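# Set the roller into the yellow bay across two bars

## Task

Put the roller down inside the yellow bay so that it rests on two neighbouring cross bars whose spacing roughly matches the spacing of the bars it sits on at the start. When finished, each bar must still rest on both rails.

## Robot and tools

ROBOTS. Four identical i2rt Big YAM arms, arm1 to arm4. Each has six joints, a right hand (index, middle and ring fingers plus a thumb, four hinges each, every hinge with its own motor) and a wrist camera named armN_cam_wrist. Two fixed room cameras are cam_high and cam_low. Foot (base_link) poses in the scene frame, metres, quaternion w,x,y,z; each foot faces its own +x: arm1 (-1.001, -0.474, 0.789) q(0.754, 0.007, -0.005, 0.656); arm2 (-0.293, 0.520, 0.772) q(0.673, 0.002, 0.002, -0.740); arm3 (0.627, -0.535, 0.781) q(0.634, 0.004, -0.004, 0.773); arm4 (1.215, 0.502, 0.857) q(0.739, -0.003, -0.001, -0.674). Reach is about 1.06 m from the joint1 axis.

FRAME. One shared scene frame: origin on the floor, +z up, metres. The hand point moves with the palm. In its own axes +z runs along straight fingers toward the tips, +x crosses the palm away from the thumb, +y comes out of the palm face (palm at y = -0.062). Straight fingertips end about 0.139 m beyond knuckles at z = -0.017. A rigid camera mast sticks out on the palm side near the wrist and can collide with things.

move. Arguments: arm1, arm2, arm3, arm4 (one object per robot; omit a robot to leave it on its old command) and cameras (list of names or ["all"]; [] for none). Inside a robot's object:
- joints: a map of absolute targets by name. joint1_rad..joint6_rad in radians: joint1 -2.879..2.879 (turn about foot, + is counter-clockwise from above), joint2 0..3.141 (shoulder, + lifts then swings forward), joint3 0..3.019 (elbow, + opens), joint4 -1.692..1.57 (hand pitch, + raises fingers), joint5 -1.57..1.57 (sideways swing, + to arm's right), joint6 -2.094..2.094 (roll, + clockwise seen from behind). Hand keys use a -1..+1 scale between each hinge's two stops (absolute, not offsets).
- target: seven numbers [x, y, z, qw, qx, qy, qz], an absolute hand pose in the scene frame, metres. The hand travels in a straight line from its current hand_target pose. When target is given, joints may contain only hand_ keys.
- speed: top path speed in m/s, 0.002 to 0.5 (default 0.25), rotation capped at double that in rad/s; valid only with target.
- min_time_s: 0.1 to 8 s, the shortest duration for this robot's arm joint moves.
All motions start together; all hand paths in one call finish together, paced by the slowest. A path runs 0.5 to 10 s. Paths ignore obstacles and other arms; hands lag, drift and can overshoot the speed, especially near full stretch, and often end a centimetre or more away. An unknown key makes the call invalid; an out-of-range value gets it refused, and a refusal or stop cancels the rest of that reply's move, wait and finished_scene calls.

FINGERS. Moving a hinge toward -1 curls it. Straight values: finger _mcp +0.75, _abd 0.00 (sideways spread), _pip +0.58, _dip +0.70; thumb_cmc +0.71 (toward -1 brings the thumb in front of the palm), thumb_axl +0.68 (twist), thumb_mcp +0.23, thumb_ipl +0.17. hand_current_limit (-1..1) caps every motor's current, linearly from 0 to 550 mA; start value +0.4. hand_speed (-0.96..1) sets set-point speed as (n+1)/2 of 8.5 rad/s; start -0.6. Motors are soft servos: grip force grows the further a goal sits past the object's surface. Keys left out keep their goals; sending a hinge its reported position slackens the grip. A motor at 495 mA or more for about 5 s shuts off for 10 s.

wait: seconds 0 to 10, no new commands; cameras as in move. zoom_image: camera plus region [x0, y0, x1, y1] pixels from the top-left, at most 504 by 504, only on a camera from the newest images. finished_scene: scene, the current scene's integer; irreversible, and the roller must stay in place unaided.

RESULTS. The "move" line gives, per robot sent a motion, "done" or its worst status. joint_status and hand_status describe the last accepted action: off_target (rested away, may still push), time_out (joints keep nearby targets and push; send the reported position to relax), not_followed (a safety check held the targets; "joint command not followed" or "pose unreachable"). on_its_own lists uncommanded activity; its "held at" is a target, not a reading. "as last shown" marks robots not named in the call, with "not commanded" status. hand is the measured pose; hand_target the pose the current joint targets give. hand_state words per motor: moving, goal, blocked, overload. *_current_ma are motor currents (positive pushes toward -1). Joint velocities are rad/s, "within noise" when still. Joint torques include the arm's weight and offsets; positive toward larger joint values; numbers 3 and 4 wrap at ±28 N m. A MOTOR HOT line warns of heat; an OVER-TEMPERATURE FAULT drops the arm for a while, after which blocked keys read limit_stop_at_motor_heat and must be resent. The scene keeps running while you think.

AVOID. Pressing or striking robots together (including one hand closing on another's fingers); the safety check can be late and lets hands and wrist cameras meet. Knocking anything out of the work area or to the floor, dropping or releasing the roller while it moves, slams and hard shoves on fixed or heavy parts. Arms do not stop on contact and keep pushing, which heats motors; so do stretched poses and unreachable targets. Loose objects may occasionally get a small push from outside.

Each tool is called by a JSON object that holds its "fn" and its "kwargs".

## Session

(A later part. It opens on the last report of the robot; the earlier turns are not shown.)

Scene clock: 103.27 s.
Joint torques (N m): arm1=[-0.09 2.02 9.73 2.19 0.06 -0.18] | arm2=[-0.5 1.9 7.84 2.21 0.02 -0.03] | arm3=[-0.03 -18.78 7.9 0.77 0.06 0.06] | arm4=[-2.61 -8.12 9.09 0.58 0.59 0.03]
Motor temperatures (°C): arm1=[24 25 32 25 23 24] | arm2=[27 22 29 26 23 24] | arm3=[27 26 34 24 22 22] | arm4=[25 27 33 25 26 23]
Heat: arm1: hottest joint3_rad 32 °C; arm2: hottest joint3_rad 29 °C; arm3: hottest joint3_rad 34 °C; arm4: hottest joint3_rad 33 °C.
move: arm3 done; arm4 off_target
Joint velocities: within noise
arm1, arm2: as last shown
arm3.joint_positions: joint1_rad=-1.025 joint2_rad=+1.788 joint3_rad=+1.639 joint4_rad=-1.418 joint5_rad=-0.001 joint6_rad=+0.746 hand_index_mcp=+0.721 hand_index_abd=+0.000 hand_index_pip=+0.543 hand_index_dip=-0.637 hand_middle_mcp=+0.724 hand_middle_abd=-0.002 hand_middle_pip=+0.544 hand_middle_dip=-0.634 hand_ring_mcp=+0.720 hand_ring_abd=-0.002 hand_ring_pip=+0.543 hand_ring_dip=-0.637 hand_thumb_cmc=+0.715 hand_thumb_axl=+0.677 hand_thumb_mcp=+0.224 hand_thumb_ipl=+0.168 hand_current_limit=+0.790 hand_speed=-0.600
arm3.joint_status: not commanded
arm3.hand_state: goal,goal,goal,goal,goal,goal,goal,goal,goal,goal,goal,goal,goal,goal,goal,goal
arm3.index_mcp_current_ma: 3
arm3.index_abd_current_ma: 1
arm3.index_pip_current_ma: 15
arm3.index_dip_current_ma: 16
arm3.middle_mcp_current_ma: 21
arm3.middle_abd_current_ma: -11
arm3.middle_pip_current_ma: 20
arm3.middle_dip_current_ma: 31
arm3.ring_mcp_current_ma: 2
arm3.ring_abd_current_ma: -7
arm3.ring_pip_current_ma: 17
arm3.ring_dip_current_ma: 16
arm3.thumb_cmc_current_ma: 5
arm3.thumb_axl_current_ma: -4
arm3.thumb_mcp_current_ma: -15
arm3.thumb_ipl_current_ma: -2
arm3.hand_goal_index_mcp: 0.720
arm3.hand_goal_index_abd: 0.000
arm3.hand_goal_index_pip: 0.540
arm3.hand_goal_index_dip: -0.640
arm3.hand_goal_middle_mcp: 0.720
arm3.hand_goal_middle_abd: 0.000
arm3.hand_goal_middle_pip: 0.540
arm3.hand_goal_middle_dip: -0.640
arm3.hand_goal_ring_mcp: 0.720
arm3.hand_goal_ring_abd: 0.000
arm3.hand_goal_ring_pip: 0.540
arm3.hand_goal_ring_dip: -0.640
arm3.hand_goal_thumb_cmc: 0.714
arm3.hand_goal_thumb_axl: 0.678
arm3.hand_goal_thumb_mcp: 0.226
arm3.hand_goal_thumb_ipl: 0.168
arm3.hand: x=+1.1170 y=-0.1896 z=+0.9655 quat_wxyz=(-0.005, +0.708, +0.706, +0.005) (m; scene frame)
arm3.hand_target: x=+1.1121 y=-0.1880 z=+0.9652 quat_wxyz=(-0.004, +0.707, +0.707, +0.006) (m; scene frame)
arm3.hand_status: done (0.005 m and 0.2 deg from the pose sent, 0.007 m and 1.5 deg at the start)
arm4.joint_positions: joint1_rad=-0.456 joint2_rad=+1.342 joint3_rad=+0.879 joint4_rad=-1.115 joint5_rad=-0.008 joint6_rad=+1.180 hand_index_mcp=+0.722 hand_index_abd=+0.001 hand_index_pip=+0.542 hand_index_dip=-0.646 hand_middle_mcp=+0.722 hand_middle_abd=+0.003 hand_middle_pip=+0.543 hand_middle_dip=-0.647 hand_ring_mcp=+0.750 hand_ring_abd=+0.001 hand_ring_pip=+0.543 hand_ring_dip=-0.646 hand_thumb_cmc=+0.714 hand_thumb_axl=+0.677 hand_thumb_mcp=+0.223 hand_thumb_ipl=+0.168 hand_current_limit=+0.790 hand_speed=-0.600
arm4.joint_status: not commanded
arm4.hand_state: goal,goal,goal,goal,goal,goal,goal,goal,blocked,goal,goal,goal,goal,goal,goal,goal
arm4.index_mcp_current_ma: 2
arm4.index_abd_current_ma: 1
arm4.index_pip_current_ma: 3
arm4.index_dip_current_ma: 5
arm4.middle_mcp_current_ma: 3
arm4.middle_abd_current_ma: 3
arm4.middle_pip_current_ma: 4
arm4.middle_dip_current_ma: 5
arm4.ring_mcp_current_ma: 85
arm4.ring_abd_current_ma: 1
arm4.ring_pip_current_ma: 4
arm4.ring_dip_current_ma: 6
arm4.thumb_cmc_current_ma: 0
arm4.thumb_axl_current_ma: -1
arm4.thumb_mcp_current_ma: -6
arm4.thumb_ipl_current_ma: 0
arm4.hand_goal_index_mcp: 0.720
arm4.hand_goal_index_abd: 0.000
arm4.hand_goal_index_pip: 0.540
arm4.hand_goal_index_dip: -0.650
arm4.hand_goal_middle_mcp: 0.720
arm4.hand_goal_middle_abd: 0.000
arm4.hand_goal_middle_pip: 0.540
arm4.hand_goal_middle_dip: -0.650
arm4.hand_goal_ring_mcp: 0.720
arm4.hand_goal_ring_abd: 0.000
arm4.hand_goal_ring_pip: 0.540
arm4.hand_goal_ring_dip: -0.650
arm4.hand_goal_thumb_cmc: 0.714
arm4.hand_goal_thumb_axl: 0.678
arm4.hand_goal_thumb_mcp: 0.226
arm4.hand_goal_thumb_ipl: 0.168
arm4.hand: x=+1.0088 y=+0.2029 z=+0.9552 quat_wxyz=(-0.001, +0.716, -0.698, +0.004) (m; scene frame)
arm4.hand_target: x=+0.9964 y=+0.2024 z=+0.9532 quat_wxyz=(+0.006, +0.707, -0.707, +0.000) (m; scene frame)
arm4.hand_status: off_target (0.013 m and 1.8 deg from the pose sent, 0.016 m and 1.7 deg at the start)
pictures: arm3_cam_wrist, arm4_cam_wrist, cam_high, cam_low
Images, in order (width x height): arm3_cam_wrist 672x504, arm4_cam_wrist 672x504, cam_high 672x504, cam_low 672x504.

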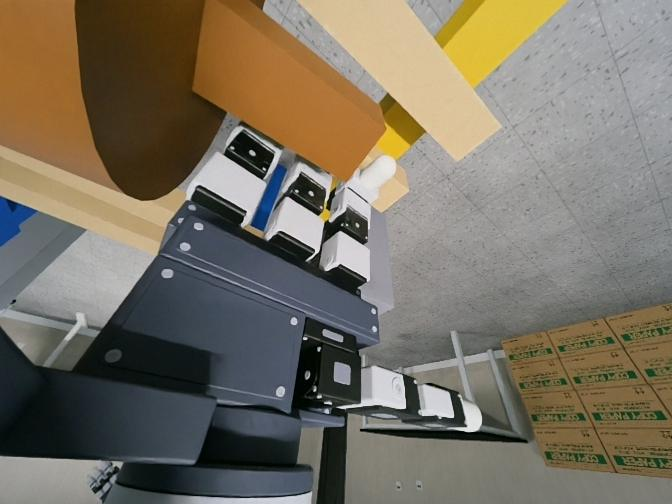

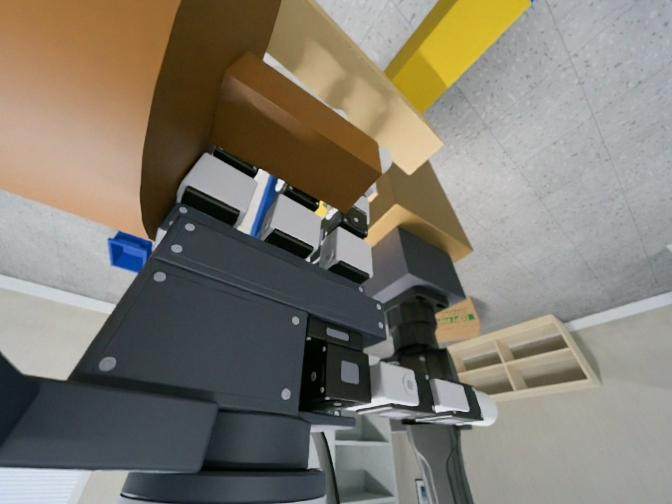

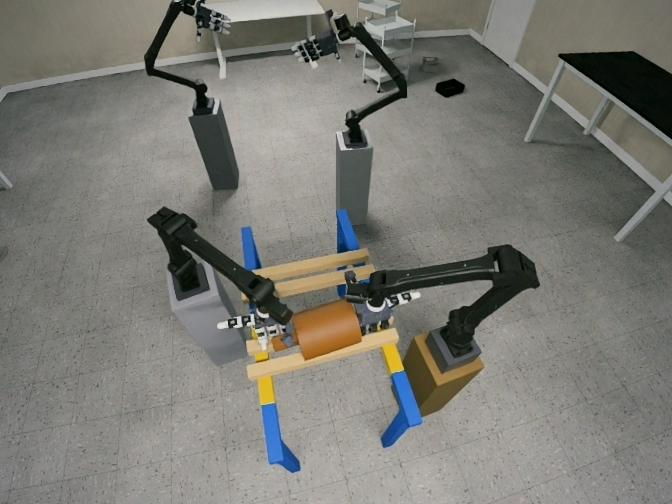

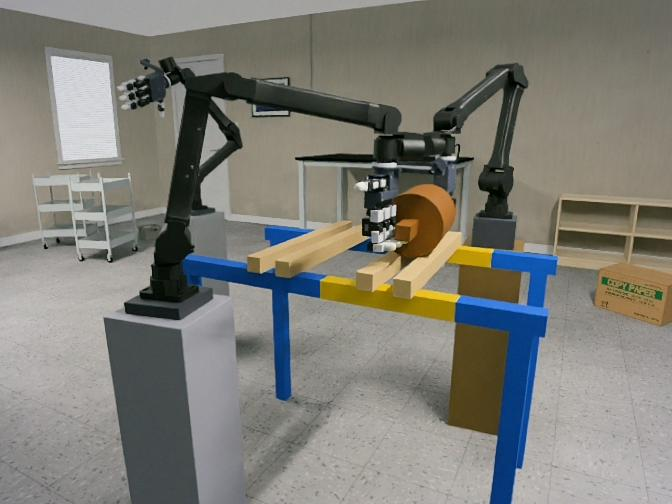

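{"fn": "move", "kwargs": {"arm3": {"target":[1.112,-0.188,0.948,0,0.7071,0.7071,0],"speed":0.04,"joints":{"hand_index_mcp":0.753,"hand_index_pip":0.576,"hand_index_dip":-0.5,"hand_middle_mcp":0.753,"hand_middle_pip":0.576,"hand_middle_dip":-0.5,"hand_ring_mcp":0.753,"hand_ring_pip":0.576,"hand_ring_dip":-0.5}}, "arm4": {"target":[1.010,0.204,0.942,0,0.7071,-0.7071,0],"speed":0.04,"joints":{"hand_index_mcp":0.753,"hand_index_pip":0.576,"hand_index_dip":-0.5,"hand_middle_mcp":0.753,"hand_middle_pip":0.576,"hand_middle_dip":-0.5,"hand_ring_mcp":0.753,"hand_ring_pip":0.576,"hand_ring_dip":-0.5}}, "cameras": ["cam_low","cam_high"]}}

{"fn": "zoom_image", "kwargs": {"camera": "cam_low", "region": [330, 130, 490, 310]}}

{"fn": "zoom_image", "kwargs": {"camera": "cam_high", "region": [230, 280, 420, 400]}}

Scene clock: 105.30 s.
Joint torques (N m): arm1=[-0.03 1.9 9.7 2.25 0.06 -0.17] | arm2=[-0.09 2.08 7.82 2.18 -0.02 0] | arm3=[0.09 -17.61 7.6 0.84 0.15 0.09] | arm4=[0.03 -7.94 8.28 0.27 0.39 0.26]
Motor temperatures (°C): arm1=[24 25 32 25 23 24] | arm2=[27 22 29 26 23 24] | arm3=[27 26 33 24 22 22] | arm4=[25 27 33 25 26 23]
Heat: arm1: hottest joint3_rad 32 °C; arm2: hottest joint3_rad 29 °C; arm3: hottest joint3_rad 33 °C; arm4: hottest joint3_rad 33 °C.
move: arm3 off_target; arm4 done
Joint velocities: within noise
arm1.joint_positions: joint1_rad=+0.420 joint2_rad=+0.609 joint3_rad=+1.401 joint4_rad=-1.353 joint5_rad=-0.040 joint6_rad=+1.058 hand_index_mcp=+0.755 hand_index_abd=+0.000 hand_index_pip=+0.577 hand_index_dip=+0.696 hand_middle_mcp=+0.755 hand_middle_abd=+0.000 hand_middle_pip=+0.577 hand_middle_dip=+0.696 hand_ring_mcp=+0.755 hand_ring_abd=+0.000 hand_ring_pip=+0.577 hand_ring_dip=+0.696 hand_thumb_cmc=+0.715 hand_thumb_axl=+0.677 hand_thumb_mcp=+0.226 hand_thumb_ipl=+0.168 hand_current_limit=+0.400 hand_speed=-0.600
arm1.joint_status: not commanded
arm1.hand_state: goal,goal,goal,goal,goal,goal,goal,goal,goal,goal,goal,goal,goal,goal,goal,goal
arm1.index_mcp_current_ma: 2
arm1.index_abd_current_ma: 1
arm1.index_pip_current_ma: 3
arm1.index_dip_current_ma: 0
arm1.middle_mcp_current_ma: 2
arm1.middle_abd_current_ma: 1
arm1.middle_pip_current_ma: 3
arm1.middle_dip_current_ma: 0
arm1.ring_mcp_current_ma: 3
arm1.ring_abd_current_ma: 1
arm1.ring_pip_current_ma: 3
arm1.ring_dip_current_ma: 0
arm1.thumb_cmc_current_ma: 3
arm1.thumb_axl_current_ma: -3
arm1.thumb_mcp_current_ma: -1
arm1.thumb_ipl_current_ma: -1
arm1.hand_goal_index_mcp: 0.754
arm1.hand_goal_index_abd: 0.000
arm1.hand_goal_index_pip: 0.576
arm1.hand_goal_index_dip: 0.696
arm1.hand_goal_middle_mcp: 0.754
arm1.hand_goal_middle_abd: 0.000
arm1.hand_goal_middle_pip: 0.576
arm1.hand_goal_middle_dip: 0.696
arm1.hand_goal_ring_mcp: 0.754
arm1.hand_goal_ring_abd: 0.000
arm1.hand_goal_ring_pip: 0.576
arm1.hand_goal_ring_dip: 0.696
arm1.hand_goal_thumb_cmc: 0.714
arm1.hand_goal_thumb_axl: 0.678
arm1.hand_goal_thumb_mcp: 0.226
arm1.hand_goal_thumb_ipl: 0.168
arm1.hand: x=-0.9907 y=-0.2290 z=+1.3533 quat_wxyz=(-0.318, +0.320, +0.810, +0.375) (m; scene frame)
arm1.hand_target: x=-0.9899 y=-0.2319 z=+1.3654 quat_wxyz=(-0.325, +0.317, +0.803, +0.385) (m; scene frame)
arm1.hand_status: not commanded
arm2.joint_positions: joint1_rad=-0.154 joint2_rad=+0.567 joint3_rad=+1.403 joint4_rad=-1.184 joint5_rad=-0.091 joint6_rad=+1.146 hand_index_mcp=+0.754 hand_index_abd=+0.001 hand_index_pip=+0.577 hand_index_dip=+0.696 hand_middle_mcp=+0.754 hand_middle_abd=+0.001 hand_middle_pip=+0.577 hand_middle_dip=+0.696 hand_ring_mcp=+0.754 hand_ring_abd=+0.001 hand_ring_pip=+0.577 hand_ring_dip=+0.696 hand_thumb_cmc=+0.714 hand_thumb_axl=+0.677 hand_thumb_mcp=+0.226 hand_thumb_ipl=+0.168 hand_current_limit=+0.400 hand_speed=-0.600
arm2.joint_status: not commanded
arm2.hand_state: goal,goal,goal,goal,goal,goal,goal,goal,goal,goal,goal,goal,goal,goal,goal,goal
arm2.index_mcp_current_ma: 0
arm2.index_abd_current_ma: 1
arm2.index_pip_current_ma: 1
arm2.index_dip_current_ma: 0
arm2.middle_mcp_current_ma: 0
arm2.middle_abd_current_ma: 1
arm2.middle_pip_current_ma: 1
arm2.middle_dip_current_ma: 0
arm2.ring_mcp_current_ma: 0
arm2.ring_abd_current_ma: 1
arm2.ring_pip_current_ma: 1
arm2.ring_dip_current_ma: 0
arm2.thumb_cmc_current_ma: 0
arm2.thumb_axl_current_ma: -1
arm2.thumb_mcp_current_ma: 0
arm2.thumb_ipl_current_ma: 0
arm2.hand_goal_index_mcp: 0.754
arm2.hand_goal_index_abd: 0.000
arm2.hand_goal_index_pip: 0.576
arm2.hand_goal_index_dip: 0.696
arm2.hand_goal_middle_mcp: 0.754
arm2.hand_goal_middle_abd: 0.000
arm2.hand_goal_middle_pip: 0.576
arm2.hand_goal_middle_dip: 0.696
arm2.hand_goal_ring_mcp: 0.754
arm2.hand_goal_ring_abd: 0.000
arm2.hand_goal_ring_pip: 0.576
arm2.hand_goal_ring_dip: 0.696
arm2.hand_goal_thumb_cmc: 0.714
arm2.hand_goal_thumb_axl: 0.678
arm2.hand_goal_thumb_mcp: 0.226
arm2.hand_goal_thumb_ipl: 0.168
arm2.hand: x=-0.4211 y=+0.3020 z=+1.3719 quat_wxyz=(+0.499, +0.645, -0.506, +0.281) (m; scene frame)
arm2.hand_target: x=-0.4200 y=+0.3061 z=+1.3849 quat_wxyz=(+0.510, +0.639, -0.500, +0.286) (m; scene frame)
arm2.hand_status: not commanded
arm3.joint_positions: joint1_rad=-1.025 joint2_rad=+1.788 joint3_rad=+1.618 joint4_rad=-1.392 joint5_rad=+0.005 joint6_rad=+0.746 hand_index_mcp=+0.749 hand_index_abd=+0.000 hand_index_pip=+0.573 hand_index_dip=-0.503 hand_middle_mcp=+0.750 hand_middle_abd=-0.002 hand_middle_pip=+0.574 hand_middle_dip=-0.502 hand_ring_mcp=+0.750 hand_ring_abd=-0.002 hand_ring_pip=+0.573 hand_ring_dip=-0.502 hand_thumb_cmc=+0.715 hand_thumb_axl=+0.677 hand_thumb_mcp=+0.224 hand_thumb_ipl=+0.168 hand_current_limit=+0.790 hand_speed=-0.600
arm3.joint_status: all done
arm3.hand_state: goal,goal,goal,goal,goal,goal,goal,goal,goal,goal,goal,goal,goal,goal,goal,goal
arm3.index_mcp_current_ma: -24
arm3.index_abd_current_ma: 1
arm3.index_pip_current_ma: -14
arm3.index_dip_current_ma: -13
arm3.middle_mcp_current_ma: -19
arm3.middle_abd_current_ma: -11
arm3.middle_pip_current_ma: -11
arm3.middle_dip_current_ma: -12
arm3.ring_mcp_current_ma: -19
arm3.ring_abd_current_ma: -7
arm3.ring_pip_current_ma: -14
arm3.ring_dip_current_ma: -11
arm3.thumb_cmc_current_ma: 5
arm3.thumb_axl_current_ma: -4
arm3.thumb_mcp_current_ma: -15
arm3.thumb_ipl_current_ma: -2
arm3.hand_goal_index_mcp: 0.754
arm3.hand_goal_index_abd: 0.000
arm3.hand_goal_index_pip: 0.576
arm3.hand_goal_index_dip: -0.500
arm3.hand_goal_middle_mcp: 0.754
arm3.hand_goal_middle_abd: 0.000
arm3.hand_goal_middle_pip: 0.576
arm3.hand_goal_middle_dip: -0.500
arm3.hand_goal_ring_mcp: 0.754
arm3.hand_goal_ring_abd: 0.000
arm3.hand_goal_ring_pip: 0.576
arm3.hand_goal_ring_dip: -0.500
arm3.hand_goal_thumb_cmc: 0.714
arm3.hand_goal_thumb_axl: 0.678
arm3.hand_goal_thumb_mcp: 0.226
arm3.hand_goal_thumb_ipl: 0.168
arm3.hand: x=+1.1175 y=-0.1905 z=+0.9581 quat_wxyz=(-0.001, +0.708, +0.706, +0.007) (m; scene frame)
arm3.hand_target: x=+1.1120 y=-0.1880 z=+0.9481 quat_wxyz=(+0.000, +0.707, +0.707, +0.000) (m; scene frame)
arm3.hand_status: off_target (0.012 m and 0.9 deg from the pose sent, 0.018 m and 0.8 deg at the start)
arm4.joint_positions: joint1_rad=-0.456 joint2_rad=+1.343 joint3_rad=+0.860 joint4_rad=-1.087 joint5_rad=-0.008 joint6_rad=+1.185 hand_index_mcp=+0.750 hand_index_abd=+0.001 hand_index_pip=+0.573 hand_index_dip=-0.502 hand_middle_mcp=+0.750 hand_middle_abd=+0.003 hand_middle_pip=+0.574 hand_middle_dip=-0.502 hand_ring_mcp=+0.766 hand_ring_abd=+0.001 hand_ring_pip=+0.573 hand_ring_dip=-0.503 hand_thumb_cmc=+0.714 hand_thumb_axl=+0.677 hand_thumb_mcp=+0.223 hand_thumb_ipl=+0.168 hand_current_limit=+0.790 hand_speed=-0.600
arm4.joint_status: all done
arm4.hand_state: goal,goal,goal,goal,goal,goal,goal,goal,goal,goal,goal,goal,goal,goal,goal,goal
arm4.index_mcp_current_ma: -6
arm4.index_abd_current_ma: 1
arm4.index_pip_current_ma: -4
arm4.index_dip_current_ma: -3
arm4.middle_mcp_current_ma: -7
arm4.middle_abd_current_ma: 3
arm4.middle_pip_current_ma: -3
arm4.middle_dip_current_ma: -3
arm4.ring_mcp_current_ma: 26
arm4.ring_abd_current_ma: 0
arm4.ring_pip_current_ma: -4
arm4.ring_dip_current_ma: -4
arm4.thumb_cmc_current_ma: 0
arm4.thumb_axl_current_ma: -1
arm4.thumb_mcp_current_ma: -6
arm4.thumb_ipl_current_ma: 0
arm4.hand_goal_index_mcp: 0.754
arm4.hand_goal_index_abd: 0.000
arm4.hand_goal_index_pip: 0.576
arm4.hand_goal_index_dip: -0.500
arm4.hand_goal_middle_mcp: 0.754
arm4.hand_goal_middle_abd: 0.000
arm4.hand_goal_middle_pip: 0.576
arm4.hand_goal_middle_dip: -0.500
arm4.hand_goal_ring_mcp: 0.754
arm4.hand_goal_ring_abd: 0.000
arm4.hand_goal_ring_pip: 0.576
arm4.hand_goal_ring_dip: -0.500
arm4.hand_goal_thumb_cmc: 0.714
arm4.hand_goal_thumb_axl: 0.678
arm4.hand_goal_thumb_mcp: 0.226
arm4.hand_goal_thumb_ipl: 0.168
arm4.hand: x=+1.0094 y=+0.2041 z=+0.9481 quat_wxyz=(+0.002, +0.715, -0.700, +0.005) (m; scene frame)
arm4.hand_target: x=+1.0101 y=+0.2041 z=+0.9421 quat_wxyz=(+0.000, +0.707, -0.707, +0.000) (m; scene frame)
arm4.hand_status: done (0.006 m and 1.4 deg from the pose sent, 0.013 m and 1.6 deg at the start)
pictures: cam_high, cam_low
Images, in order (width x height): cam_high 672x504, cam_low 672x504.

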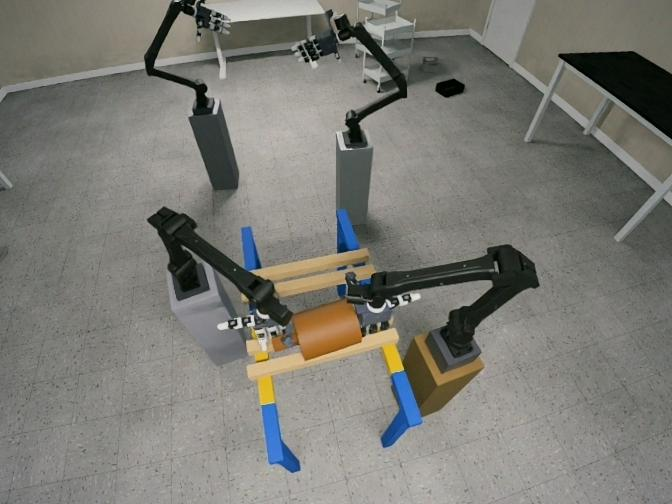

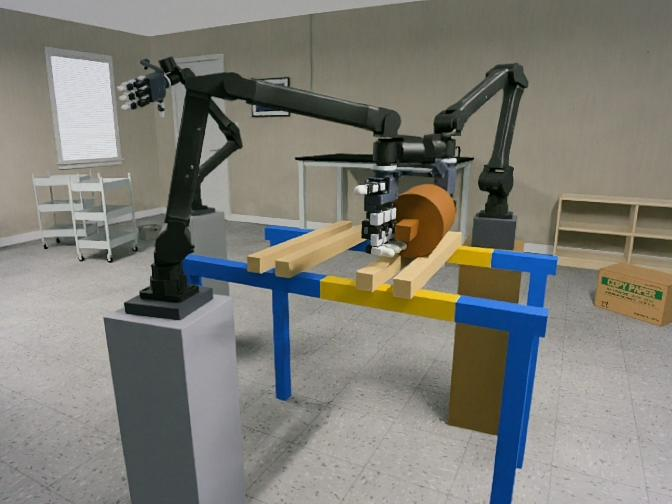

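Scaled by 2.800 from the camera's 672x504 image, which has a finer 960x720 frame.

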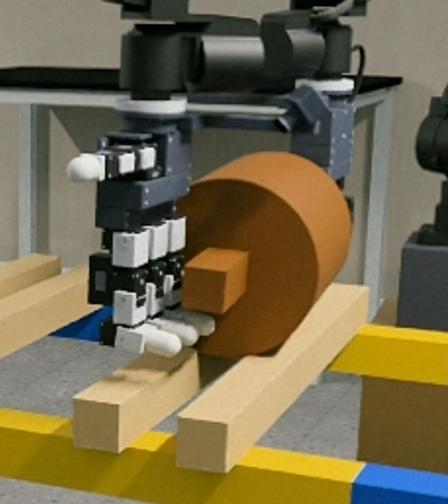

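Scaled by 2.653 from the camera's 672x504 image, which has a finer 960x720 frame.

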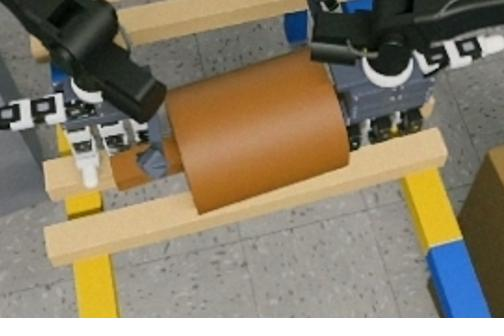

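{"fn": "move", "kwargs": {"arm4": {"target":[1.022,0.204,0.942,0,0.7071,-0.7071,0],"speed":0.04}, "arm3": {"target":[1.100,-0.188,0.946,0,0.7071,0.7071,0],"speed":0.04}, "cameras": ["cam_low","cam_high","arm3_cam_wrist","arm4_cam_wrist"]}}

{"fn": "zoom_image", "kwargs": {"camera": "cam_low", "region": [330, 130, 490, 310]}}

{"fn": "zoom_image", "kwargs": {"camera": "cam_high", "region": [230, 280, 420, 400]}}

Scene clock: 108.33 s.
Joint torques (N m): arm1=[0.09 2.02 9.8 2.26 0.07 -0.18] | arm2=[-0.73 1.96 7.95 2.17 0.02 -0.01] | arm3=[0.38 -18.43 7.53 0.81 0.13 0.11] | arm4=[0.67 -8.82 8.2 0.06 0.17 0.19]
Motor temperatures (°C): arm1=[24 25 32 25 23 24] | arm2=[27 22 29 26 23 24] | arm3=[27 26 33 24 22 22] | arm4=[25 27 33 25 26 23]
Heat: arm1: hottest joint3_rad 32 °C; arm2: hottest joint3_rad 29 °C; arm3: hottest joint3_rad 33 °C; arm4: hottest joint3_rad 33 °C.
move: arm3 done; arm4 done
Joint velocities: within noise
arm1, arm2: as last shown
arm3.joint_positions: joint1_rad=-1.013 joint2_rad=+1.782 joint3_rad=+1.582 joint4_rad=-1.379 joint5_rad=+0.006 joint6_rad=+0.758 hand_index_mcp=+0.749 hand_index_abd=+0.000 hand_index_pip=+0.573 hand_index_dip=-0.503 hand_middle_mcp=+0.750 hand_middle_abd=-0.002 hand_middle_pip=+0.574 hand_middle_dip=-0.502 hand_ring_mcp=+0.750 hand_ring_abd=-0.002 hand_ring_pip=+0.573 hand_ring_dip=-0.502 hand_thumb_cmc=+0.715 hand_thumb_axl=+0.677 hand_thumb_mcp=+0.224 hand_thumb_ipl=+0.168 hand_current_limit=+0.790 hand_speed=-0.600
arm3.joint_status: not commanded
arm3.hand_state: goal,goal,goal,goal,goal,goal,goal,goal,goal,goal,goal,goal,goal,goal,goal,goal
arm3.index_mcp_current_ma: -24
arm3.index_abd_current_ma: 1
arm3.index_pip_current_ma: -14
arm3.index_dip_current_ma: -12
arm3.middle_mcp_current_ma: -19
arm3.middle_abd_current_ma: -11
arm3.middle_pip_current_ma: -11
arm3.middle_dip_current_ma: -12
arm3.ring_mcp_current_ma: -19
arm3.ring_abd_current_ma: -7
arm3.ring_pip_current_ma: -14
arm3.ring_dip_current_ma: -11
arm3.thumb_cmc_current_ma: 5
arm3.thumb_axl_current_ma: -4
arm3.thumb_mcp_current_ma: -15
arm3.thumb_ipl_current_ma: -2
arm3.hand_goal_index_mcp: 0.754
arm3.hand_goal_index_abd: 0.000
arm3.hand_goal_index_pip: 0.576
arm3.hand_goal_index_dip: -0.500
arm3.hand_goal_middle_mcp: 0.754
arm3.hand_goal_middle_abd: 0.000
arm3.hand_goal_middle_pip: 0.576
arm3.hand_goal_middle_dip: -0.500
arm3.hand_goal_ring_mcp: 0.754
arm3.hand_goal_ring_abd: 0.000
arm3.hand_goal_ring_pip: 0.576
arm3.hand_goal_ring_dip: -0.500
arm3.hand_goal_thumb_cmc: 0.714
arm3.hand_goal_thumb_axl: 0.678
arm3.hand_goal_thumb_mcp: 0.226
arm3.hand_goal_thumb_ipl: 0.168
arm3.hand: x=+1.1069 y=-0.1908 z=+0.9472 quat_wxyz=(-0.002, +0.708, +0.706, +0.000) (m; scene frame)
arm3.hand_target: x=+1.1001 y=-0.1880 z=+0.9460 quat_wxyz=(+0.000, +0.707, +0.707, +0.000) (m; scene frame)
arm3.hand_status: done (0.008 m and 0.2 deg from the pose sent, 0.021 m and 0.9 deg at the start)
arm4.joint_positions: joint1_rad=-0.431 joint2_rad=+1.343 joint3_rad=+0.850 joint4_rad=-1.082 joint5_rad=-0.002 joint6_rad=+1.228 hand_index_mcp=+0.750 hand_index_abd=+0.001 hand_index_pip=+0.573 hand_index_dip=-0.502 hand_middle_mcp=+0.750 hand_middle_abd=+0.003 hand_middle_pip=+0.574 hand_middle_dip=-0.502 hand_ring_mcp=+0.756 hand_ring_abd=+0.001 hand_ring_pip=+0.573 hand_ring_dip=-0.503 hand_thumb_cmc=+0.714 hand_thumb_axl=+0.677 hand_thumb_mcp=+0.223 hand_thumb_ipl=+0.168 hand_current_limit=+0.790 hand_speed=-0.600
arm4.joint_status: not commanded
arm4.hand_state: goal,goal,goal,goal,goal,goal,goal,goal,goal,goal,goal,goal,goal,goal,goal,goal
arm4.index_mcp_current_ma: -6
arm4.index_abd_current_ma: 1
arm4.index_pip_current_ma: -4
arm4.index_dip_current_ma: -3
arm4.middle_mcp_current_ma: -7
arm4.middle_abd_current_ma: 3
arm4.middle_pip_current_ma: -3
arm4.middle_dip_current_ma: -3
arm4.ring_mcp_current_ma: 2
arm4.ring_abd_current_ma: 0
arm4.ring_pip_current_ma: -4
arm4.ring_dip_current_ma: -4
arm4.thumb_cmc_current_ma: 0
arm4.thumb_axl_current_ma: -1
arm4.thumb_mcp_current_ma: -6
arm4.thumb_ipl_current_ma: 0
arm4.hand_goal_index_mcp: 0.754
arm4.hand_goal_index_abd: 0.000
arm4.hand_goal_index_pip: 0.576
arm4.hand_goal_index_dip: -0.500
arm4.hand_goal_middle_mcp: 0.754
arm4.hand_goal_middle_abd: 0.000
arm4.hand_goal_middle_pip: 0.576
arm4.hand_goal_middle_dip: -0.500
arm4.hand_goal_ring_mcp: 0.754
arm4.hand_goal_ring_abd: 0.000
arm4.hand_goal_ring_pip: 0.576
arm4.hand_goal_ring_dip: -0.500
arm4.hand_goal_thumb_cmc: 0.714
arm4.hand_goal_thumb_axl: 0.678
arm4.hand_goal_thumb_mcp: 0.226
arm4.hand_goal_thumb_ipl: 0.168
arm4.hand: x=+1.0177 y=+0.2060 z=+0.9454 quat_wxyz=(+0.001, +0.708, -0.706, +0.001) (m; scene frame)
arm4.hand_target: x=+1.0220 y=+0.2040 z=+0.9421 quat_wxyz=(+0.000, +0.707, -0.707, +0.000) (m; scene frame)
arm4.hand_status: done (0.006 m and 0.3 deg from the pose sent, 0.014 m and 1.4 deg at the start)
pictures: arm3_cam_wrist, arm4_cam_wrist, cam_high, cam_low
Images, in order (width x height): arm3_cam_wrist 672x504, arm4_cam_wrist 672x504, cam_high 672x504, cam_low 672x504.

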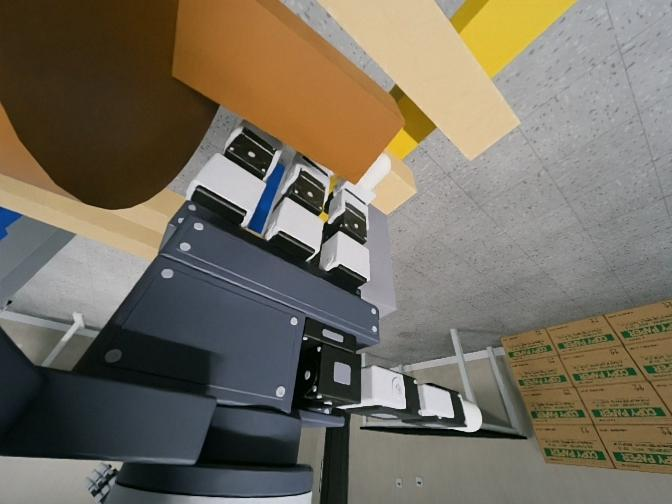

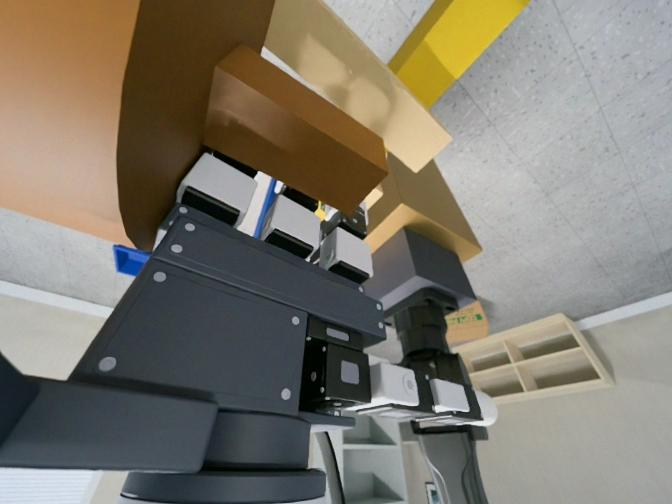

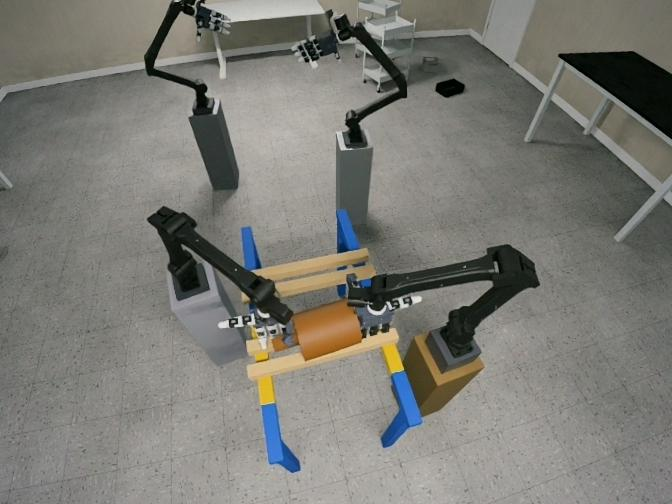

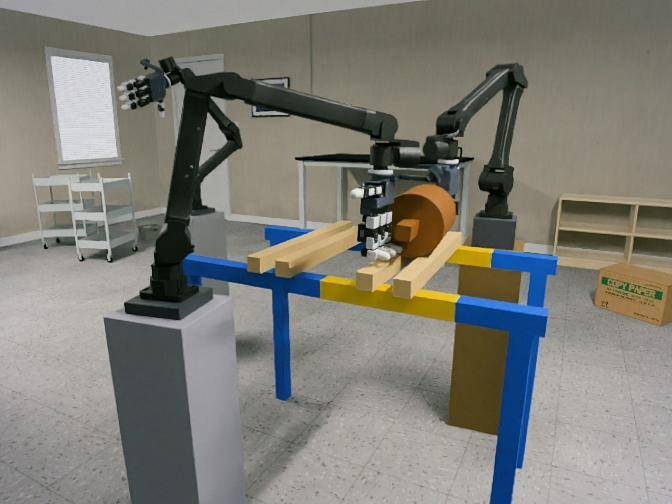

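Scaled by 2.800 from the camera's 672x504 image, which has a finer 960x720 frame.

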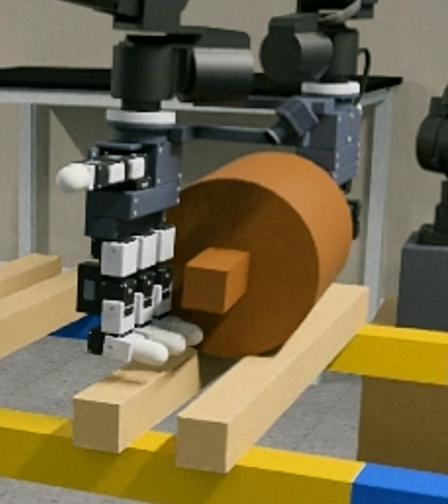

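Scaled by 2.653 from the camera's 672x504 image, which has a finer 960x720 frame.

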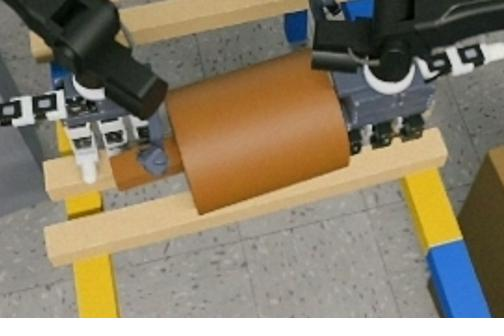

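{"fn": "move", "kwargs": {"arm4": {"target":[1.014,0.200,0.946,0,0.7071,-0.7071,0],"speed":0.04,"joints":{"hand_index_mcp":0.72,"hand_index_pip":0.54,"hand_index_dip":-0.65,"hand_middle_mcp":0.72,"hand_middle_pip":0.54,"hand_middle_dip":-0.65,"hand_ring_mcp":0.72,"hand_ring_pip":0.54,"hand_ring_dip":-0.65}}}}

{"fn": "move", "kwargs": {"arm4": {"target":[1.012,0.196,0.985,0.02,0.7065,-0.7065,0],"speed":0.05}}}

{"fn": "move", "kwargs": {"arm4": {"target":[1.016,0.192,1.005,0.03,0.706,-0.706,0.002],"speed":0.04}, "cameras": ["cam_low","cam_high","arm4_cam_wrist"]}}

{"fn": "zoom_image", "kwargs": {"camera": "cam_high", "region": [230, 280, 420, 400]}}

Scene clock: 112.77 s.
Joint torques (N m): arm1=[-0.15 1.85 9.76 2.19 0.05 -0.15] | arm2=[-0.38 2.43 7.84 2.26 0.01 -0.04] | arm3=[0.38 -18.55 7.56 0.81 0.13 0.12] | arm4=[-0.79 -8 10.1 -0.39 0.16 0.02]
Motor temperatures (°C): arm1=[24 25 32 25 23 24] | arm2=[27 22 30 26 23 24] | arm3=[27 26 32 24 22 22] | arm4=[25 27 33 25 26 23]
Heat: arm1: hottest joint3_rad 32 °C; arm2: hottest joint3_rad 30 °C; arm3: hottest joint3_rad 32 °C; arm4: hottest joint3_rad 33 °C.
move: arm4 done
Joint velocities: within noise
arm1, arm2, arm3: as last shown
arm4.joint_positions: joint1_rad=-0.431 joint2_rad=+1.345 joint3_rad=+0.850 joint4_rad=-1.082 joint5_rad=-0.001 joint6_rad=+1.229 hand_index_mcp=+0.722 hand_index_abd=+0.001 hand_index_pip=+0.543 hand_index_dip=-0.646 hand_middle_mcp=+0.722 hand_middle_abd=+0.003 hand_middle_pip=+0.543 hand_middle_dip=-0.647 hand_ring_mcp=+0.722 hand_ring_abd=+0.001 hand_ring_pip=+0.543 hand_ring_dip=-0.646 hand_thumb_cmc=+0.714 hand_thumb_axl=+0.677 hand_thumb_mcp=+0.223 hand_thumb_ipl=+0.168 hand_current_limit=+0.790 hand_speed=-0.600
arm4.joint_status: all done
arm4.hand_state: goal,goal,goal,goal,goal,goal,goal,goal,goal,goal,goal,goal,goal,goal,goal,goal
arm4.index_mcp_current_ma: 3
arm4.index_abd_current_ma: 1
arm4.index_pip_current_ma: 5
arm4.index_dip_current_ma: 5
arm4.middle_mcp_current_ma: 3
arm4.middle_abd_current_ma: 3
arm4.middle_pip_current_ma: 4
arm4.middle_dip_current_ma: 5
arm4.ring_mcp_current_ma: 3
arm4.ring_abd_current_ma: 0
arm4.ring_pip_current_ma: 4
arm4.ring_dip_current_ma: 6
arm4.thumb_cmc_current_ma: 0
arm4.thumb_axl_current_ma: -1
arm4.thumb_mcp_current_ma: -6
arm4.thumb_ipl_current_ma: 0
arm4.hand_goal_index_mcp: 0.720
arm4.hand_goal_index_abd: 0.000
arm4.hand_goal_index_pip: 0.540
arm4.hand_goal_index_dip: -0.650
arm4.hand_goal_middle_mcp: 0.720
arm4.hand_goal_middle_abd: 0.000
arm4.hand_goal_middle_pip: 0.540
arm4.hand_goal_middle_dip: -0.650
arm4.hand_goal_ring_mcp: 0.720
arm4.hand_goal_ring_abd: 0.000
arm4.hand_goal_ring_pip: 0.540
arm4.hand_goal_ring_dip: -0.650
arm4.hand_goal_thumb_cmc: 0.714
arm4.hand_goal_thumb_axl: 0.678
arm4.hand_goal_thumb_mcp: 0.226
arm4.hand_goal_thumb_ipl: 0.168
arm4.hand: x=+1.0176 y=+0.2062 z=+0.9448 quat_wxyz=(+0.000, +0.708, -0.706, +0.001) (m; scene frame)
arm4.hand_target: x=+1.0140 y=+0.2000 z=+0.9461 quat_wxyz=(+0.000, +0.707, -0.707, +0.000) (m; scene frame)
arm4.hand_status: done (0.007 m and 0.2 deg from the pose sent, 0.007 m and 0.2 deg at the start)
pictures: none

Scene clock: 114.13 s.
Joint torques (N m): arm1=[-0.09 2.02 9.72 2.22 0.08 -0.17] | arm2=[-0.5 1.73 7.9 2.36 0.04 -0.01] | arm3=[0.32 -18.55 7.56 0.81 0.13 0.12] | arm4=[-0.26 -11.22 12.6 -1.03 0.32 0.08]
Motor temperatures (°C): arm1=[24 25 32 25 23 24] | arm2=[27 22 30 26 23 24] | arm3=[27 26 32 24 22 22] | arm4=[25 27 33 25 26 23]
Heat: arm1: hottest joint3_rad 32 °C; arm2: hottest joint3_rad 30 °C; arm3: hottest joint3_rad 32 °C; arm4: hottest joint3_rad 33 °C.
move: arm4 off_target
Joint velocities: within noise
arm1, arm2, arm3: as last shown
arm4.joint_positions: joint1_rad=-0.431 joint2_rad=+1.324 joint3_rad=+0.875 joint4_rad=-1.142 joint5_rad=+0.013 joint6_rad=+1.229 hand_index_mcp=+0.722 hand_index_abd=+0.001 hand_index_pip=+0.543 hand_index_dip=-0.646 hand_middle_mcp=+0.731 hand_middle_abd=-0.004 hand_middle_pip=+0.555 hand_middle_dip=-0.631 hand_ring_mcp=+0.725 hand_ring_abd=-0.003 hand_ring_pip=+0.548 hand_ring_dip=-0.640 hand_thumb_cmc=+0.714 hand_thumb_axl=+0.677 hand_thumb_mcp=+0.223 hand_thumb_ipl=+0.168 hand_current_limit=+0.790 hand_speed=-0.600
arm4.joint_status: not commanded
arm4.hand_state: goal,goal,goal,goal,goal,goal,goal,goal,goal,goal,goal,goal,goal,goal,goal,goal
arm4.index_mcp_current_ma: 2
arm4.index_abd_current_ma: 1
arm4.index_pip_current_ma: 5
arm4.index_dip_current_ma: 5
arm4.middle_mcp_current_ma: 23
arm4.middle_abd_current_ma: -5
arm4.middle_pip_current_ma: 32
arm4.middle_dip_current_ma: 46
arm4.ring_mcp_current_ma: 9
arm4.ring_abd_current_ma: -4
arm4.ring_pip_current_ma: 14
arm4.ring_dip_current_ma: 19
arm4.thumb_cmc_current_ma: 0
arm4.thumb_axl_current_ma: -1
arm4.thumb_mcp_current_ma: -6
arm4.thumb_ipl_current_ma: 0
arm4.hand_goal_index_mcp: 0.720
arm4.hand_goal_index_abd: 0.000
arm4.hand_goal_index_pip: 0.540
arm4.hand_goal_index_dip: -0.650
arm4.hand_goal_middle_mcp: 0.720
arm4.hand_goal_middle_abd: 0.000
arm4.hand_goal_middle_pip: 0.540
arm4.hand_goal_middle_dip: -0.650
arm4.hand_goal_ring_mcp: 0.720
arm4.hand_goal_ring_abd: 0.000
arm4.hand_goal_ring_pip: 0.540
arm4.hand_goal_ring_dip: -0.650
arm4.hand_goal_thumb_cmc: 0.714
arm4.hand_goal_thumb_axl: 0.678
arm4.hand_goal_thumb_mcp: 0.226
arm4.hand_goal_thumb_ipl: 0.168
arm4.hand: x=+1.0167 y=+0.2107 z=+0.9609 quat_wxyz=(-0.003, +0.708, -0.706, -0.009) (m; scene frame)
arm4.hand_target: x=+1.0122 y=+0.1968 z=+0.9847 quat_wxyz=(+0.020, +0.707, -0.707, +0.000) (m; scene frame)
arm4.hand_status: off_target (0.029 m and 2.9 deg from the pose sent, 0.042 m and 2.3 deg at the start)
pictures: none

Scene clock: 115.17 s.
Joint torques (N m): arm1=[-0.09 1.79 9.76 2.24 0.06 -0.17] | arm2=[-0.26 2.08 7.87 2.33 0.01 -0.02] | arm3=[0.38 -18.55 7.56 0.84 0.12 0.12] | arm4=[0.26 -13.57 14.13 -1.43 0.57 0.23]
Motor temperatures (°C): arm1=[24 25 32 25 23 24] | arm2=[27 22 30 26 23 24] | arm3=[27 27 32 24 22 22] | arm4=[25 27 33 25 26 23]
Heat: arm1: hottest joint3_rad 32 °C; arm2: hottest joint3_rad 30 °C; arm3: hottest joint3_rad 32 °C; arm4: hottest joint3_rad 33 °C.
move: arm4 off_target
Joint velocities: within noise
arm1, arm2, arm3: as last shown
arm4.joint_positions: joint1_rad=-0.422 joint2_rad=+1.323 joint3_rad=+0.884 joint4_rad=-1.168 joint5_rad=+0.010 joint6_rad=+1.229 hand_index_mcp=+0.722 hand_index_abd=+0.001 hand_index_pip=+0.543 hand_index_dip=-0.646 hand_middle_mcp=+0.755 hand_middle_abd=-0.016 hand_middle_pip=+0.567 hand_middle_dip=-0.624 hand_ring_mcp=+0.733 hand_ring_abd=-0.007 hand_ring_pip=+0.556 hand_ring_dip=-0.628 hand_thumb_cmc=+0.714 hand_thumb_axl=+0.677 hand_thumb_mcp=+0.223 hand_thumb_ipl=+0.168 hand_current_limit=+0.790 hand_speed=-0.600
arm4.joint_status: not commanded
arm4.hand_state: goal,goal,goal,goal,blocked,goal,blocked,blocked,goal,goal,goal,blocked,goal,goal,goal,goal
arm4.index_mcp_current_ma: 2
arm4.index_abd_current_ma: 1
arm4.index_pip_current_ma: 5
arm4.index_dip_current_ma: 5
arm4.middle_mcp_current_ma: 103
arm4.middle_abd_current_ma: -29
arm4.middle_pip_current_ma: 67
arm4.middle_dip_current_ma: 64
arm4.ring_mcp_current_ma: 28
arm4.ring_abd_current_ma: -11
arm4.ring_pip_current_ma: 36
arm4.ring_dip_current_ma: 52
arm4.thumb_cmc_current_ma: 0
arm4.thumb_axl_current_ma: -1
arm4.thumb_mcp_current_ma: -6
arm4.thumb_ipl_current_ma: 0
arm4.hand_goal_index_mcp: 0.720
arm4.hand_goal_index_abd: 0.000
arm4.hand_goal_index_pip: 0.540
arm4.hand_goal_index_dip: -0.650
arm4.hand_goal_middle_mcp: 0.720
arm4.hand_goal_middle_abd: 0.000
arm4.hand_goal_middle_pip: 0.540
arm4.hand_goal_middle_dip: -0.650
arm4.hand_goal_ring_mcp: 0.720
arm4.hand_goal_ring_abd: 0.000
arm4.hand_goal_ring_pip: 0.540
arm4.hand_goal_ring_dip: -0.650
arm4.hand_goal_thumb_cmc: 0.714
arm4.hand_goal_thumb_axl: 0.678
arm4.hand_goal_thumb_mcp: 0.226
arm4.hand_goal_thumb_ipl: 0.168
arm4.hand: x=+1.0209 y=+0.2112 z=+0.9642 quat_wxyz=(-0.011, +0.711, -0.703, -0.011) (m; scene frame)
arm4.hand_target: x=+1.0163 y=+0.1937 z=+1.0039 quat_wxyz=(+0.030, +0.707, -0.707, +0.003) (m; scene frame)
arm4.hand_status: off_target (0.045 m and 5.0 deg from the pose sent, 0.048 m and 4.0 deg at the start)
pictures: arm4_cam_wrist, cam_high, cam_low
Images, in order (width x height): arm4_cam_wrist 672x504, cam_high 672x504, cam_low 672x504.

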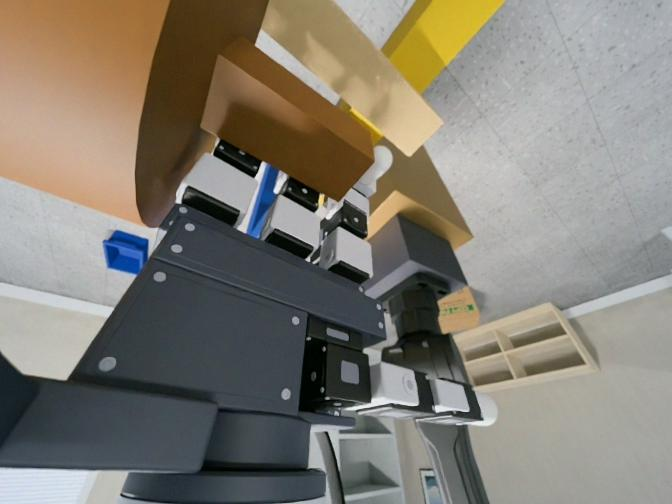

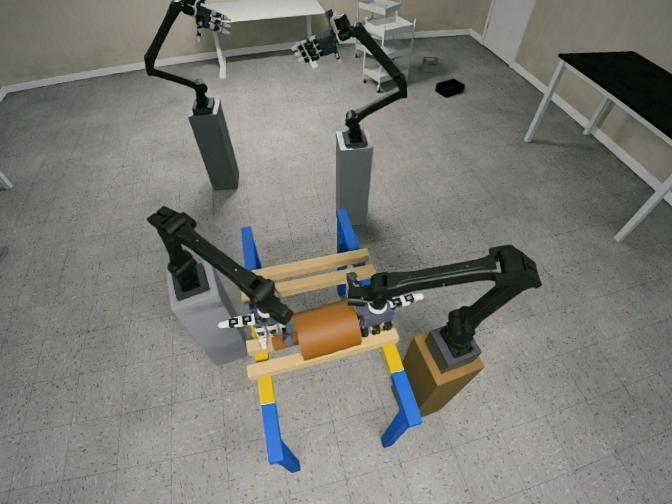

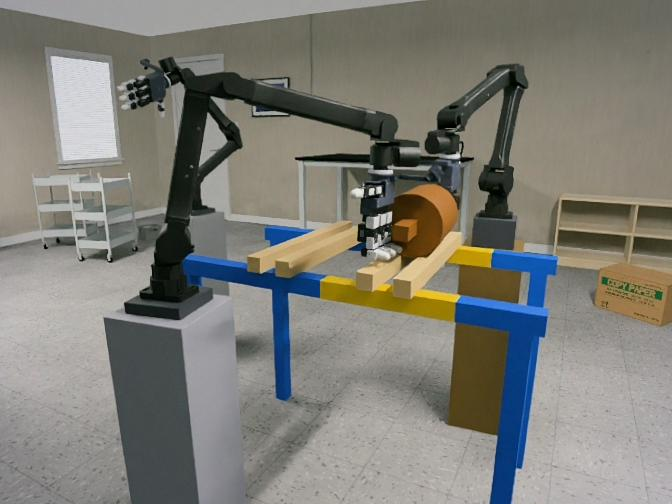

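Scaled by 2.653 from the camera's 672x504 image, which has a finer 960x720 frame.

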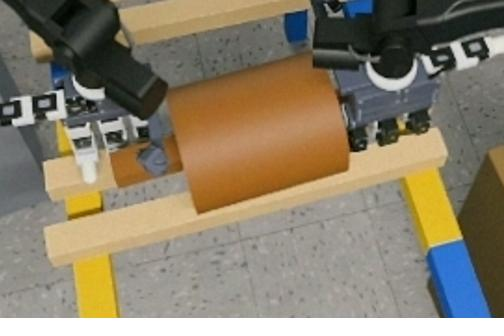

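{"fn": "move", "kwargs": {"arm4": {"target":[1.022,0.190,1.020,0.035,0.706,-0.706,0.002],"speed":0.04}}}

{"fn": "move", "kwargs": {"arm4": {"target":[1.038,0.190,1.022,0.035,0.706,-0.706,0.002],"speed":0.04}, "cameras": ["cam_low","cam_high","arm4_cam_wrist"]}}

{"fn": "zoom_image", "kwargs": {"camera": "cam_high", "region": [230, 280, 420, 400]}}

{"fn": "zoom_image", "kwargs": {"camera": "cam_low", "region": [330, 130, 490, 310]}}

Scene clock: 116.77 s.
Joint torques (N m): arm1=[-0.15 1.9 9.72 2.24 0.07 -0.17] | arm2=[-0.85 2.02 7.76 2.26 0 0.01] | arm3=[0.38 -18.55 7.54 0.83 0.12 0.12] | arm4=[0.32 -13.98 14.72 -1.46 0.7 0.22]
Motor temperatures (°C): arm1=[24 25 32 25 23 24] | arm2=[27 22 30 26 23 24] | arm3=[27 27 32 24 22 22] | arm4=[25 27 33 25 26 23]
Heat: arm1: hottest joint3_rad 32 °C; arm2: hottest joint3_rad 30 °C; arm3: hottest joint3_rad 32 °C; arm4: hottest joint3_rad 33 °C.
move: arm4 off_target
Joint velocities: within noise
arm1, arm2, arm3: as last shown
arm4.joint_positions: joint1_rad=-0.402 joint2_rad=+1.310 joint3_rad=+0.900 joint4_rad=-1.200 joint5_rad=+0.012 joint6_rad=+1.248 hand_index_mcp=+0.722 hand_index_abd=+0.001 hand_index_pip=+0.543 hand_index_dip=-0.646 hand_middle_mcp=+0.761 hand_middle_abd=-0.019 hand_middle_pip=+0.567 hand_middle_dip=-0.624 hand_ring_mcp=+0.733 hand_ring_abd=-0.019 hand_ring_pip=+0.568 hand_ring_dip=-0.609 hand_thumb_cmc=+0.714 hand_thumb_axl=+0.677 hand_thumb_mcp=+0.223 hand_thumb_ipl=+0.168 hand_current_limit=+0.790 hand_speed=-0.600
arm4.joint_status: not commanded
arm4.hand_state: goal,goal,goal,goal,blocked,goal,blocked,blocked,goal,goal,blocked,blocked,goal,goal,goal,goal
arm4.index_mcp_current_ma: 2
arm4.index_abd_current_ma: 1
arm4.index_pip_current_ma: 5
arm4.index_dip_current_ma: 5
arm4.middle_mcp_current_ma: 124
arm4.middle_abd_current_ma: -36
arm4.middle_pip_current_ma: 68
arm4.middle_dip_current_ma: 65
arm4.ring_mcp_current_ma: 30
arm4.ring_abd_current_ma: -37
arm4.ring_pip_current_ma: 72
arm4.ring_dip_current_ma: 117
arm4.thumb_cmc_current_ma: 0
arm4.thumb_axl_current_ma: -1
arm4.thumb_mcp_current_ma: -6
arm4.thumb_ipl_current_ma: 0
arm4.hand_goal_index_mcp: 0.720
arm4.hand_goal_index_abd: 0.000
arm4.hand_goal_index_pip: 0.540
arm4.hand_goal_index_dip: -0.650
arm4.hand_goal_middle_mcp: 0.720
arm4.hand_goal_middle_abd: 0.000
arm4.hand_goal_middle_pip: 0.540
arm4.hand_goal_middle_dip: -0.650
arm4.hand_goal_ring_mcp: 0.720
arm4.hand_goal_ring_abd: 0.000
arm4.hand_goal_ring_pip: 0.540
arm4.hand_goal_ring_dip: -0.650
arm4.hand_goal_thumb_cmc: 0.714
arm4.hand_goal_thumb_axl: 0.678
arm4.hand_goal_thumb_mcp: 0.226
arm4.hand_goal_thumb_ipl: 0.168
arm4.hand: x=+1.0269 y=+0.2101 z=+0.9741 quat_wxyz=(-0.011, +0.711, -0.702, -0.013) (m; scene frame)
arm4.hand_target: x=+1.0223 y=+0.1922 z=+1.0184 quat_wxyz=(+0.035, +0.706, -0.707, +0.003) (m; scene frame)
arm4.hand_status: off_target (0.050 m and 5.6 deg from the pose sent, 0.060 m and 5.5 deg at the start)
pictures: none

Scene clock: 117.87 s.
Joint torques (N m): arm1=[-0.15 1.96 9.74 2.19 0.07 -0.16] | arm2=[-0.56 1.9 7.86 2.25 0.05 -0.03] | arm3=[0.32 -18.55 7.53 0.83 0.12 0.12] | arm4=[0.44 -13.92 14.35 -1.22 0.6 0.21]
Motor temperatures (°C): arm1=[24 25 32 25 23 24] | arm2=[27 22 30 26 23 24] | arm3=[27 27 32 24 22 22] | arm4=[25 27 33 25 26 23]
Heat: arm1: hottest joint3_rad 32 °C; arm2: hottest joint3_rad 30 °C; arm3: hottest joint3_rad 32 °C; arm4: hottest joint3_rad 33 °C.
move: arm4 off_target
Joint velocities: within noise
arm1, arm2, arm3: as last shown
arm4.joint_positions: joint1_rad=-0.359 joint2_rad=+1.298 joint3_rad=+0.900 joint4_rad=-1.217 joint5_rad=+0.017 joint6_rad=+1.295 hand_index_mcp=+0.722 hand_index_abd=+0.001 hand_index_pip=+0.543 hand_index_dip=-0.646 hand_middle_mcp=+0.761 hand_middle_abd=-0.010 hand_middle_pip=+0.567 hand_middle_dip=-0.626 hand_ring_mcp=+0.735 hand_ring_abd=-0.020 hand_ring_pip=+0.571 hand_ring_dip=-0.604 hand_thumb_cmc=+0.714 hand_thumb_axl=+0.677 hand_thumb_mcp=+0.223 hand_thumb_ipl=+0.168 hand_current_limit=+0.790 hand_speed=-0.600
arm4.joint_status: not commanded
arm4.hand_state: goal,goal,goal,goal,blocked,goal,blocked,blocked,goal,blocked,blocked,blocked,goal,goal,goal,goal
arm4.index_mcp_current_ma: 2
arm4.index_abd_current_ma: 1
arm4.index_pip_current_ma: 5
arm4.index_dip_current_ma: 5
arm4.middle_mcp_current_ma: 124
arm4.middle_abd_current_ma: -17
arm4.middle_pip_current_ma: 68
arm4.middle_dip_current_ma: 60
arm4.ring_mcp_current_ma: 35
arm4.ring_abd_current_ma: -40
arm4.ring_pip_current_ma: 81
arm4.ring_dip_current_ma: 134
arm4.thumb_cmc_current_ma: 0
arm4.thumb_axl_current_ma: -1
arm4.thumb_mcp_current_ma: -6
arm4.thumb_ipl_current_ma: 0
arm4.hand_goal_index_mcp: 0.720
arm4.hand_goal_index_abd: 0.000
arm4.hand_goal_index_pip: 0.540
arm4.hand_goal_index_dip: -0.650
arm4.hand_goal_middle_mcp: 0.720
arm4.hand_goal_middle_abd: 0.000
arm4.hand_goal_middle_pip: 0.540
arm4.hand_goal_middle_dip: -0.650
arm4.hand_goal_ring_mcp: 0.720
arm4.hand_goal_ring_abd: 0.000
arm4.hand_goal_ring_pip: 0.540
arm4.hand_goal_ring_dip: -0.650
arm4.hand_goal_thumb_cmc: 0.714
arm4.hand_goal_thumb_axl: 0.678
arm4.hand_goal_thumb_mcp: 0.226
arm4.hand_goal_thumb_ipl: 0.168
arm4.hand: x=+1.0408 y=+0.2104 z=+0.9785 quat_wxyz=(-0.012, +0.710, -0.704, -0.017) (m; scene frame)
arm4.hand_target: x=+1.0383 y=+0.1921 z=+1.0207 quat_wxyz=(+0.035, +0.707, -0.707, +0.003) (m; scene frame)
arm4.hand_status: off_target (0.048 m and 5.8 deg from the pose sent, 0.053 m and 5.6 deg at the start)
pictures: arm4_cam_wrist, cam_high, cam_low
Images, in order (width x height): arm4_cam_wrist 672x504, cam_high 672x504, cam_low 672x504.

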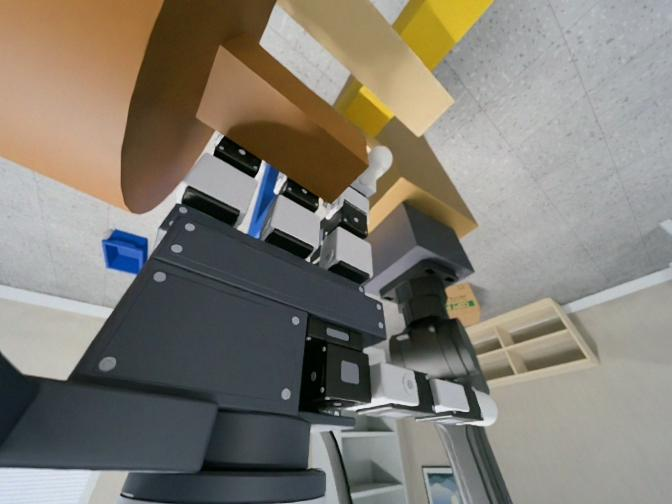

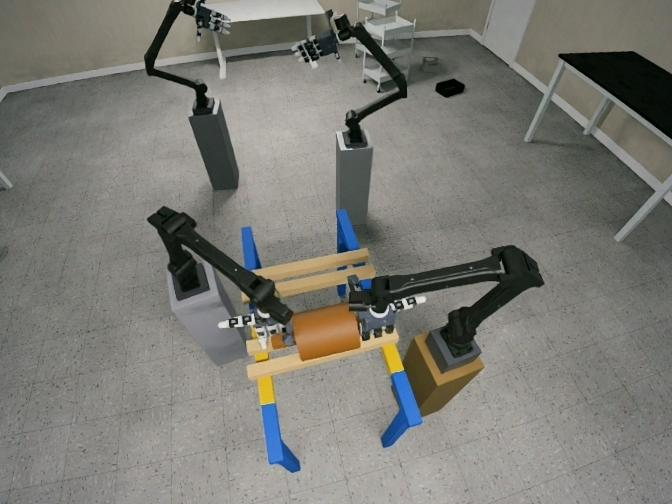

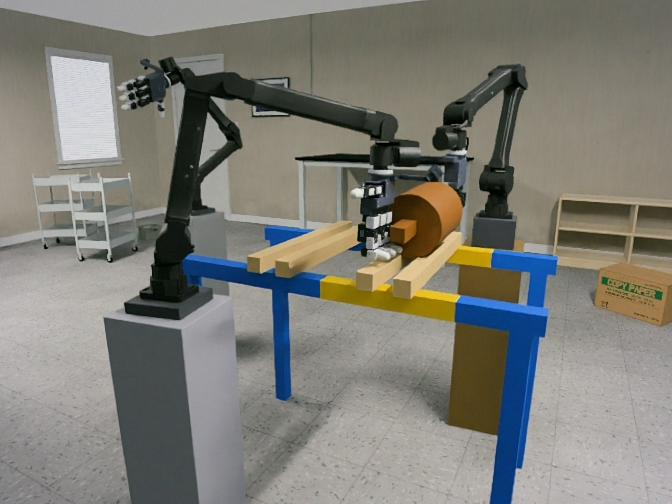

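Scaled by 2.653 from the camera's 672x504 image, which has a finer 960x720 frame.

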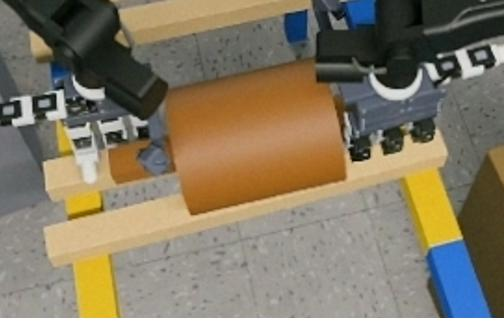

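Scaled by 2.800 from the camera's 672x504 image, which has a finer 960x720 frame.

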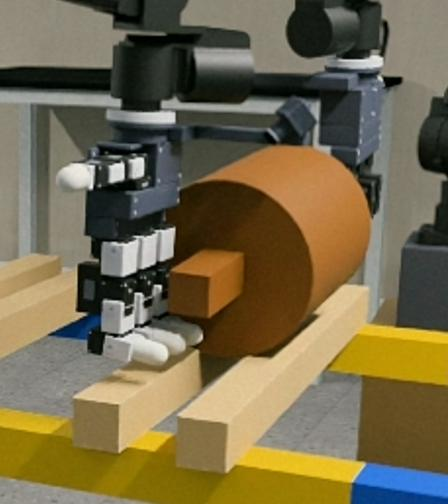

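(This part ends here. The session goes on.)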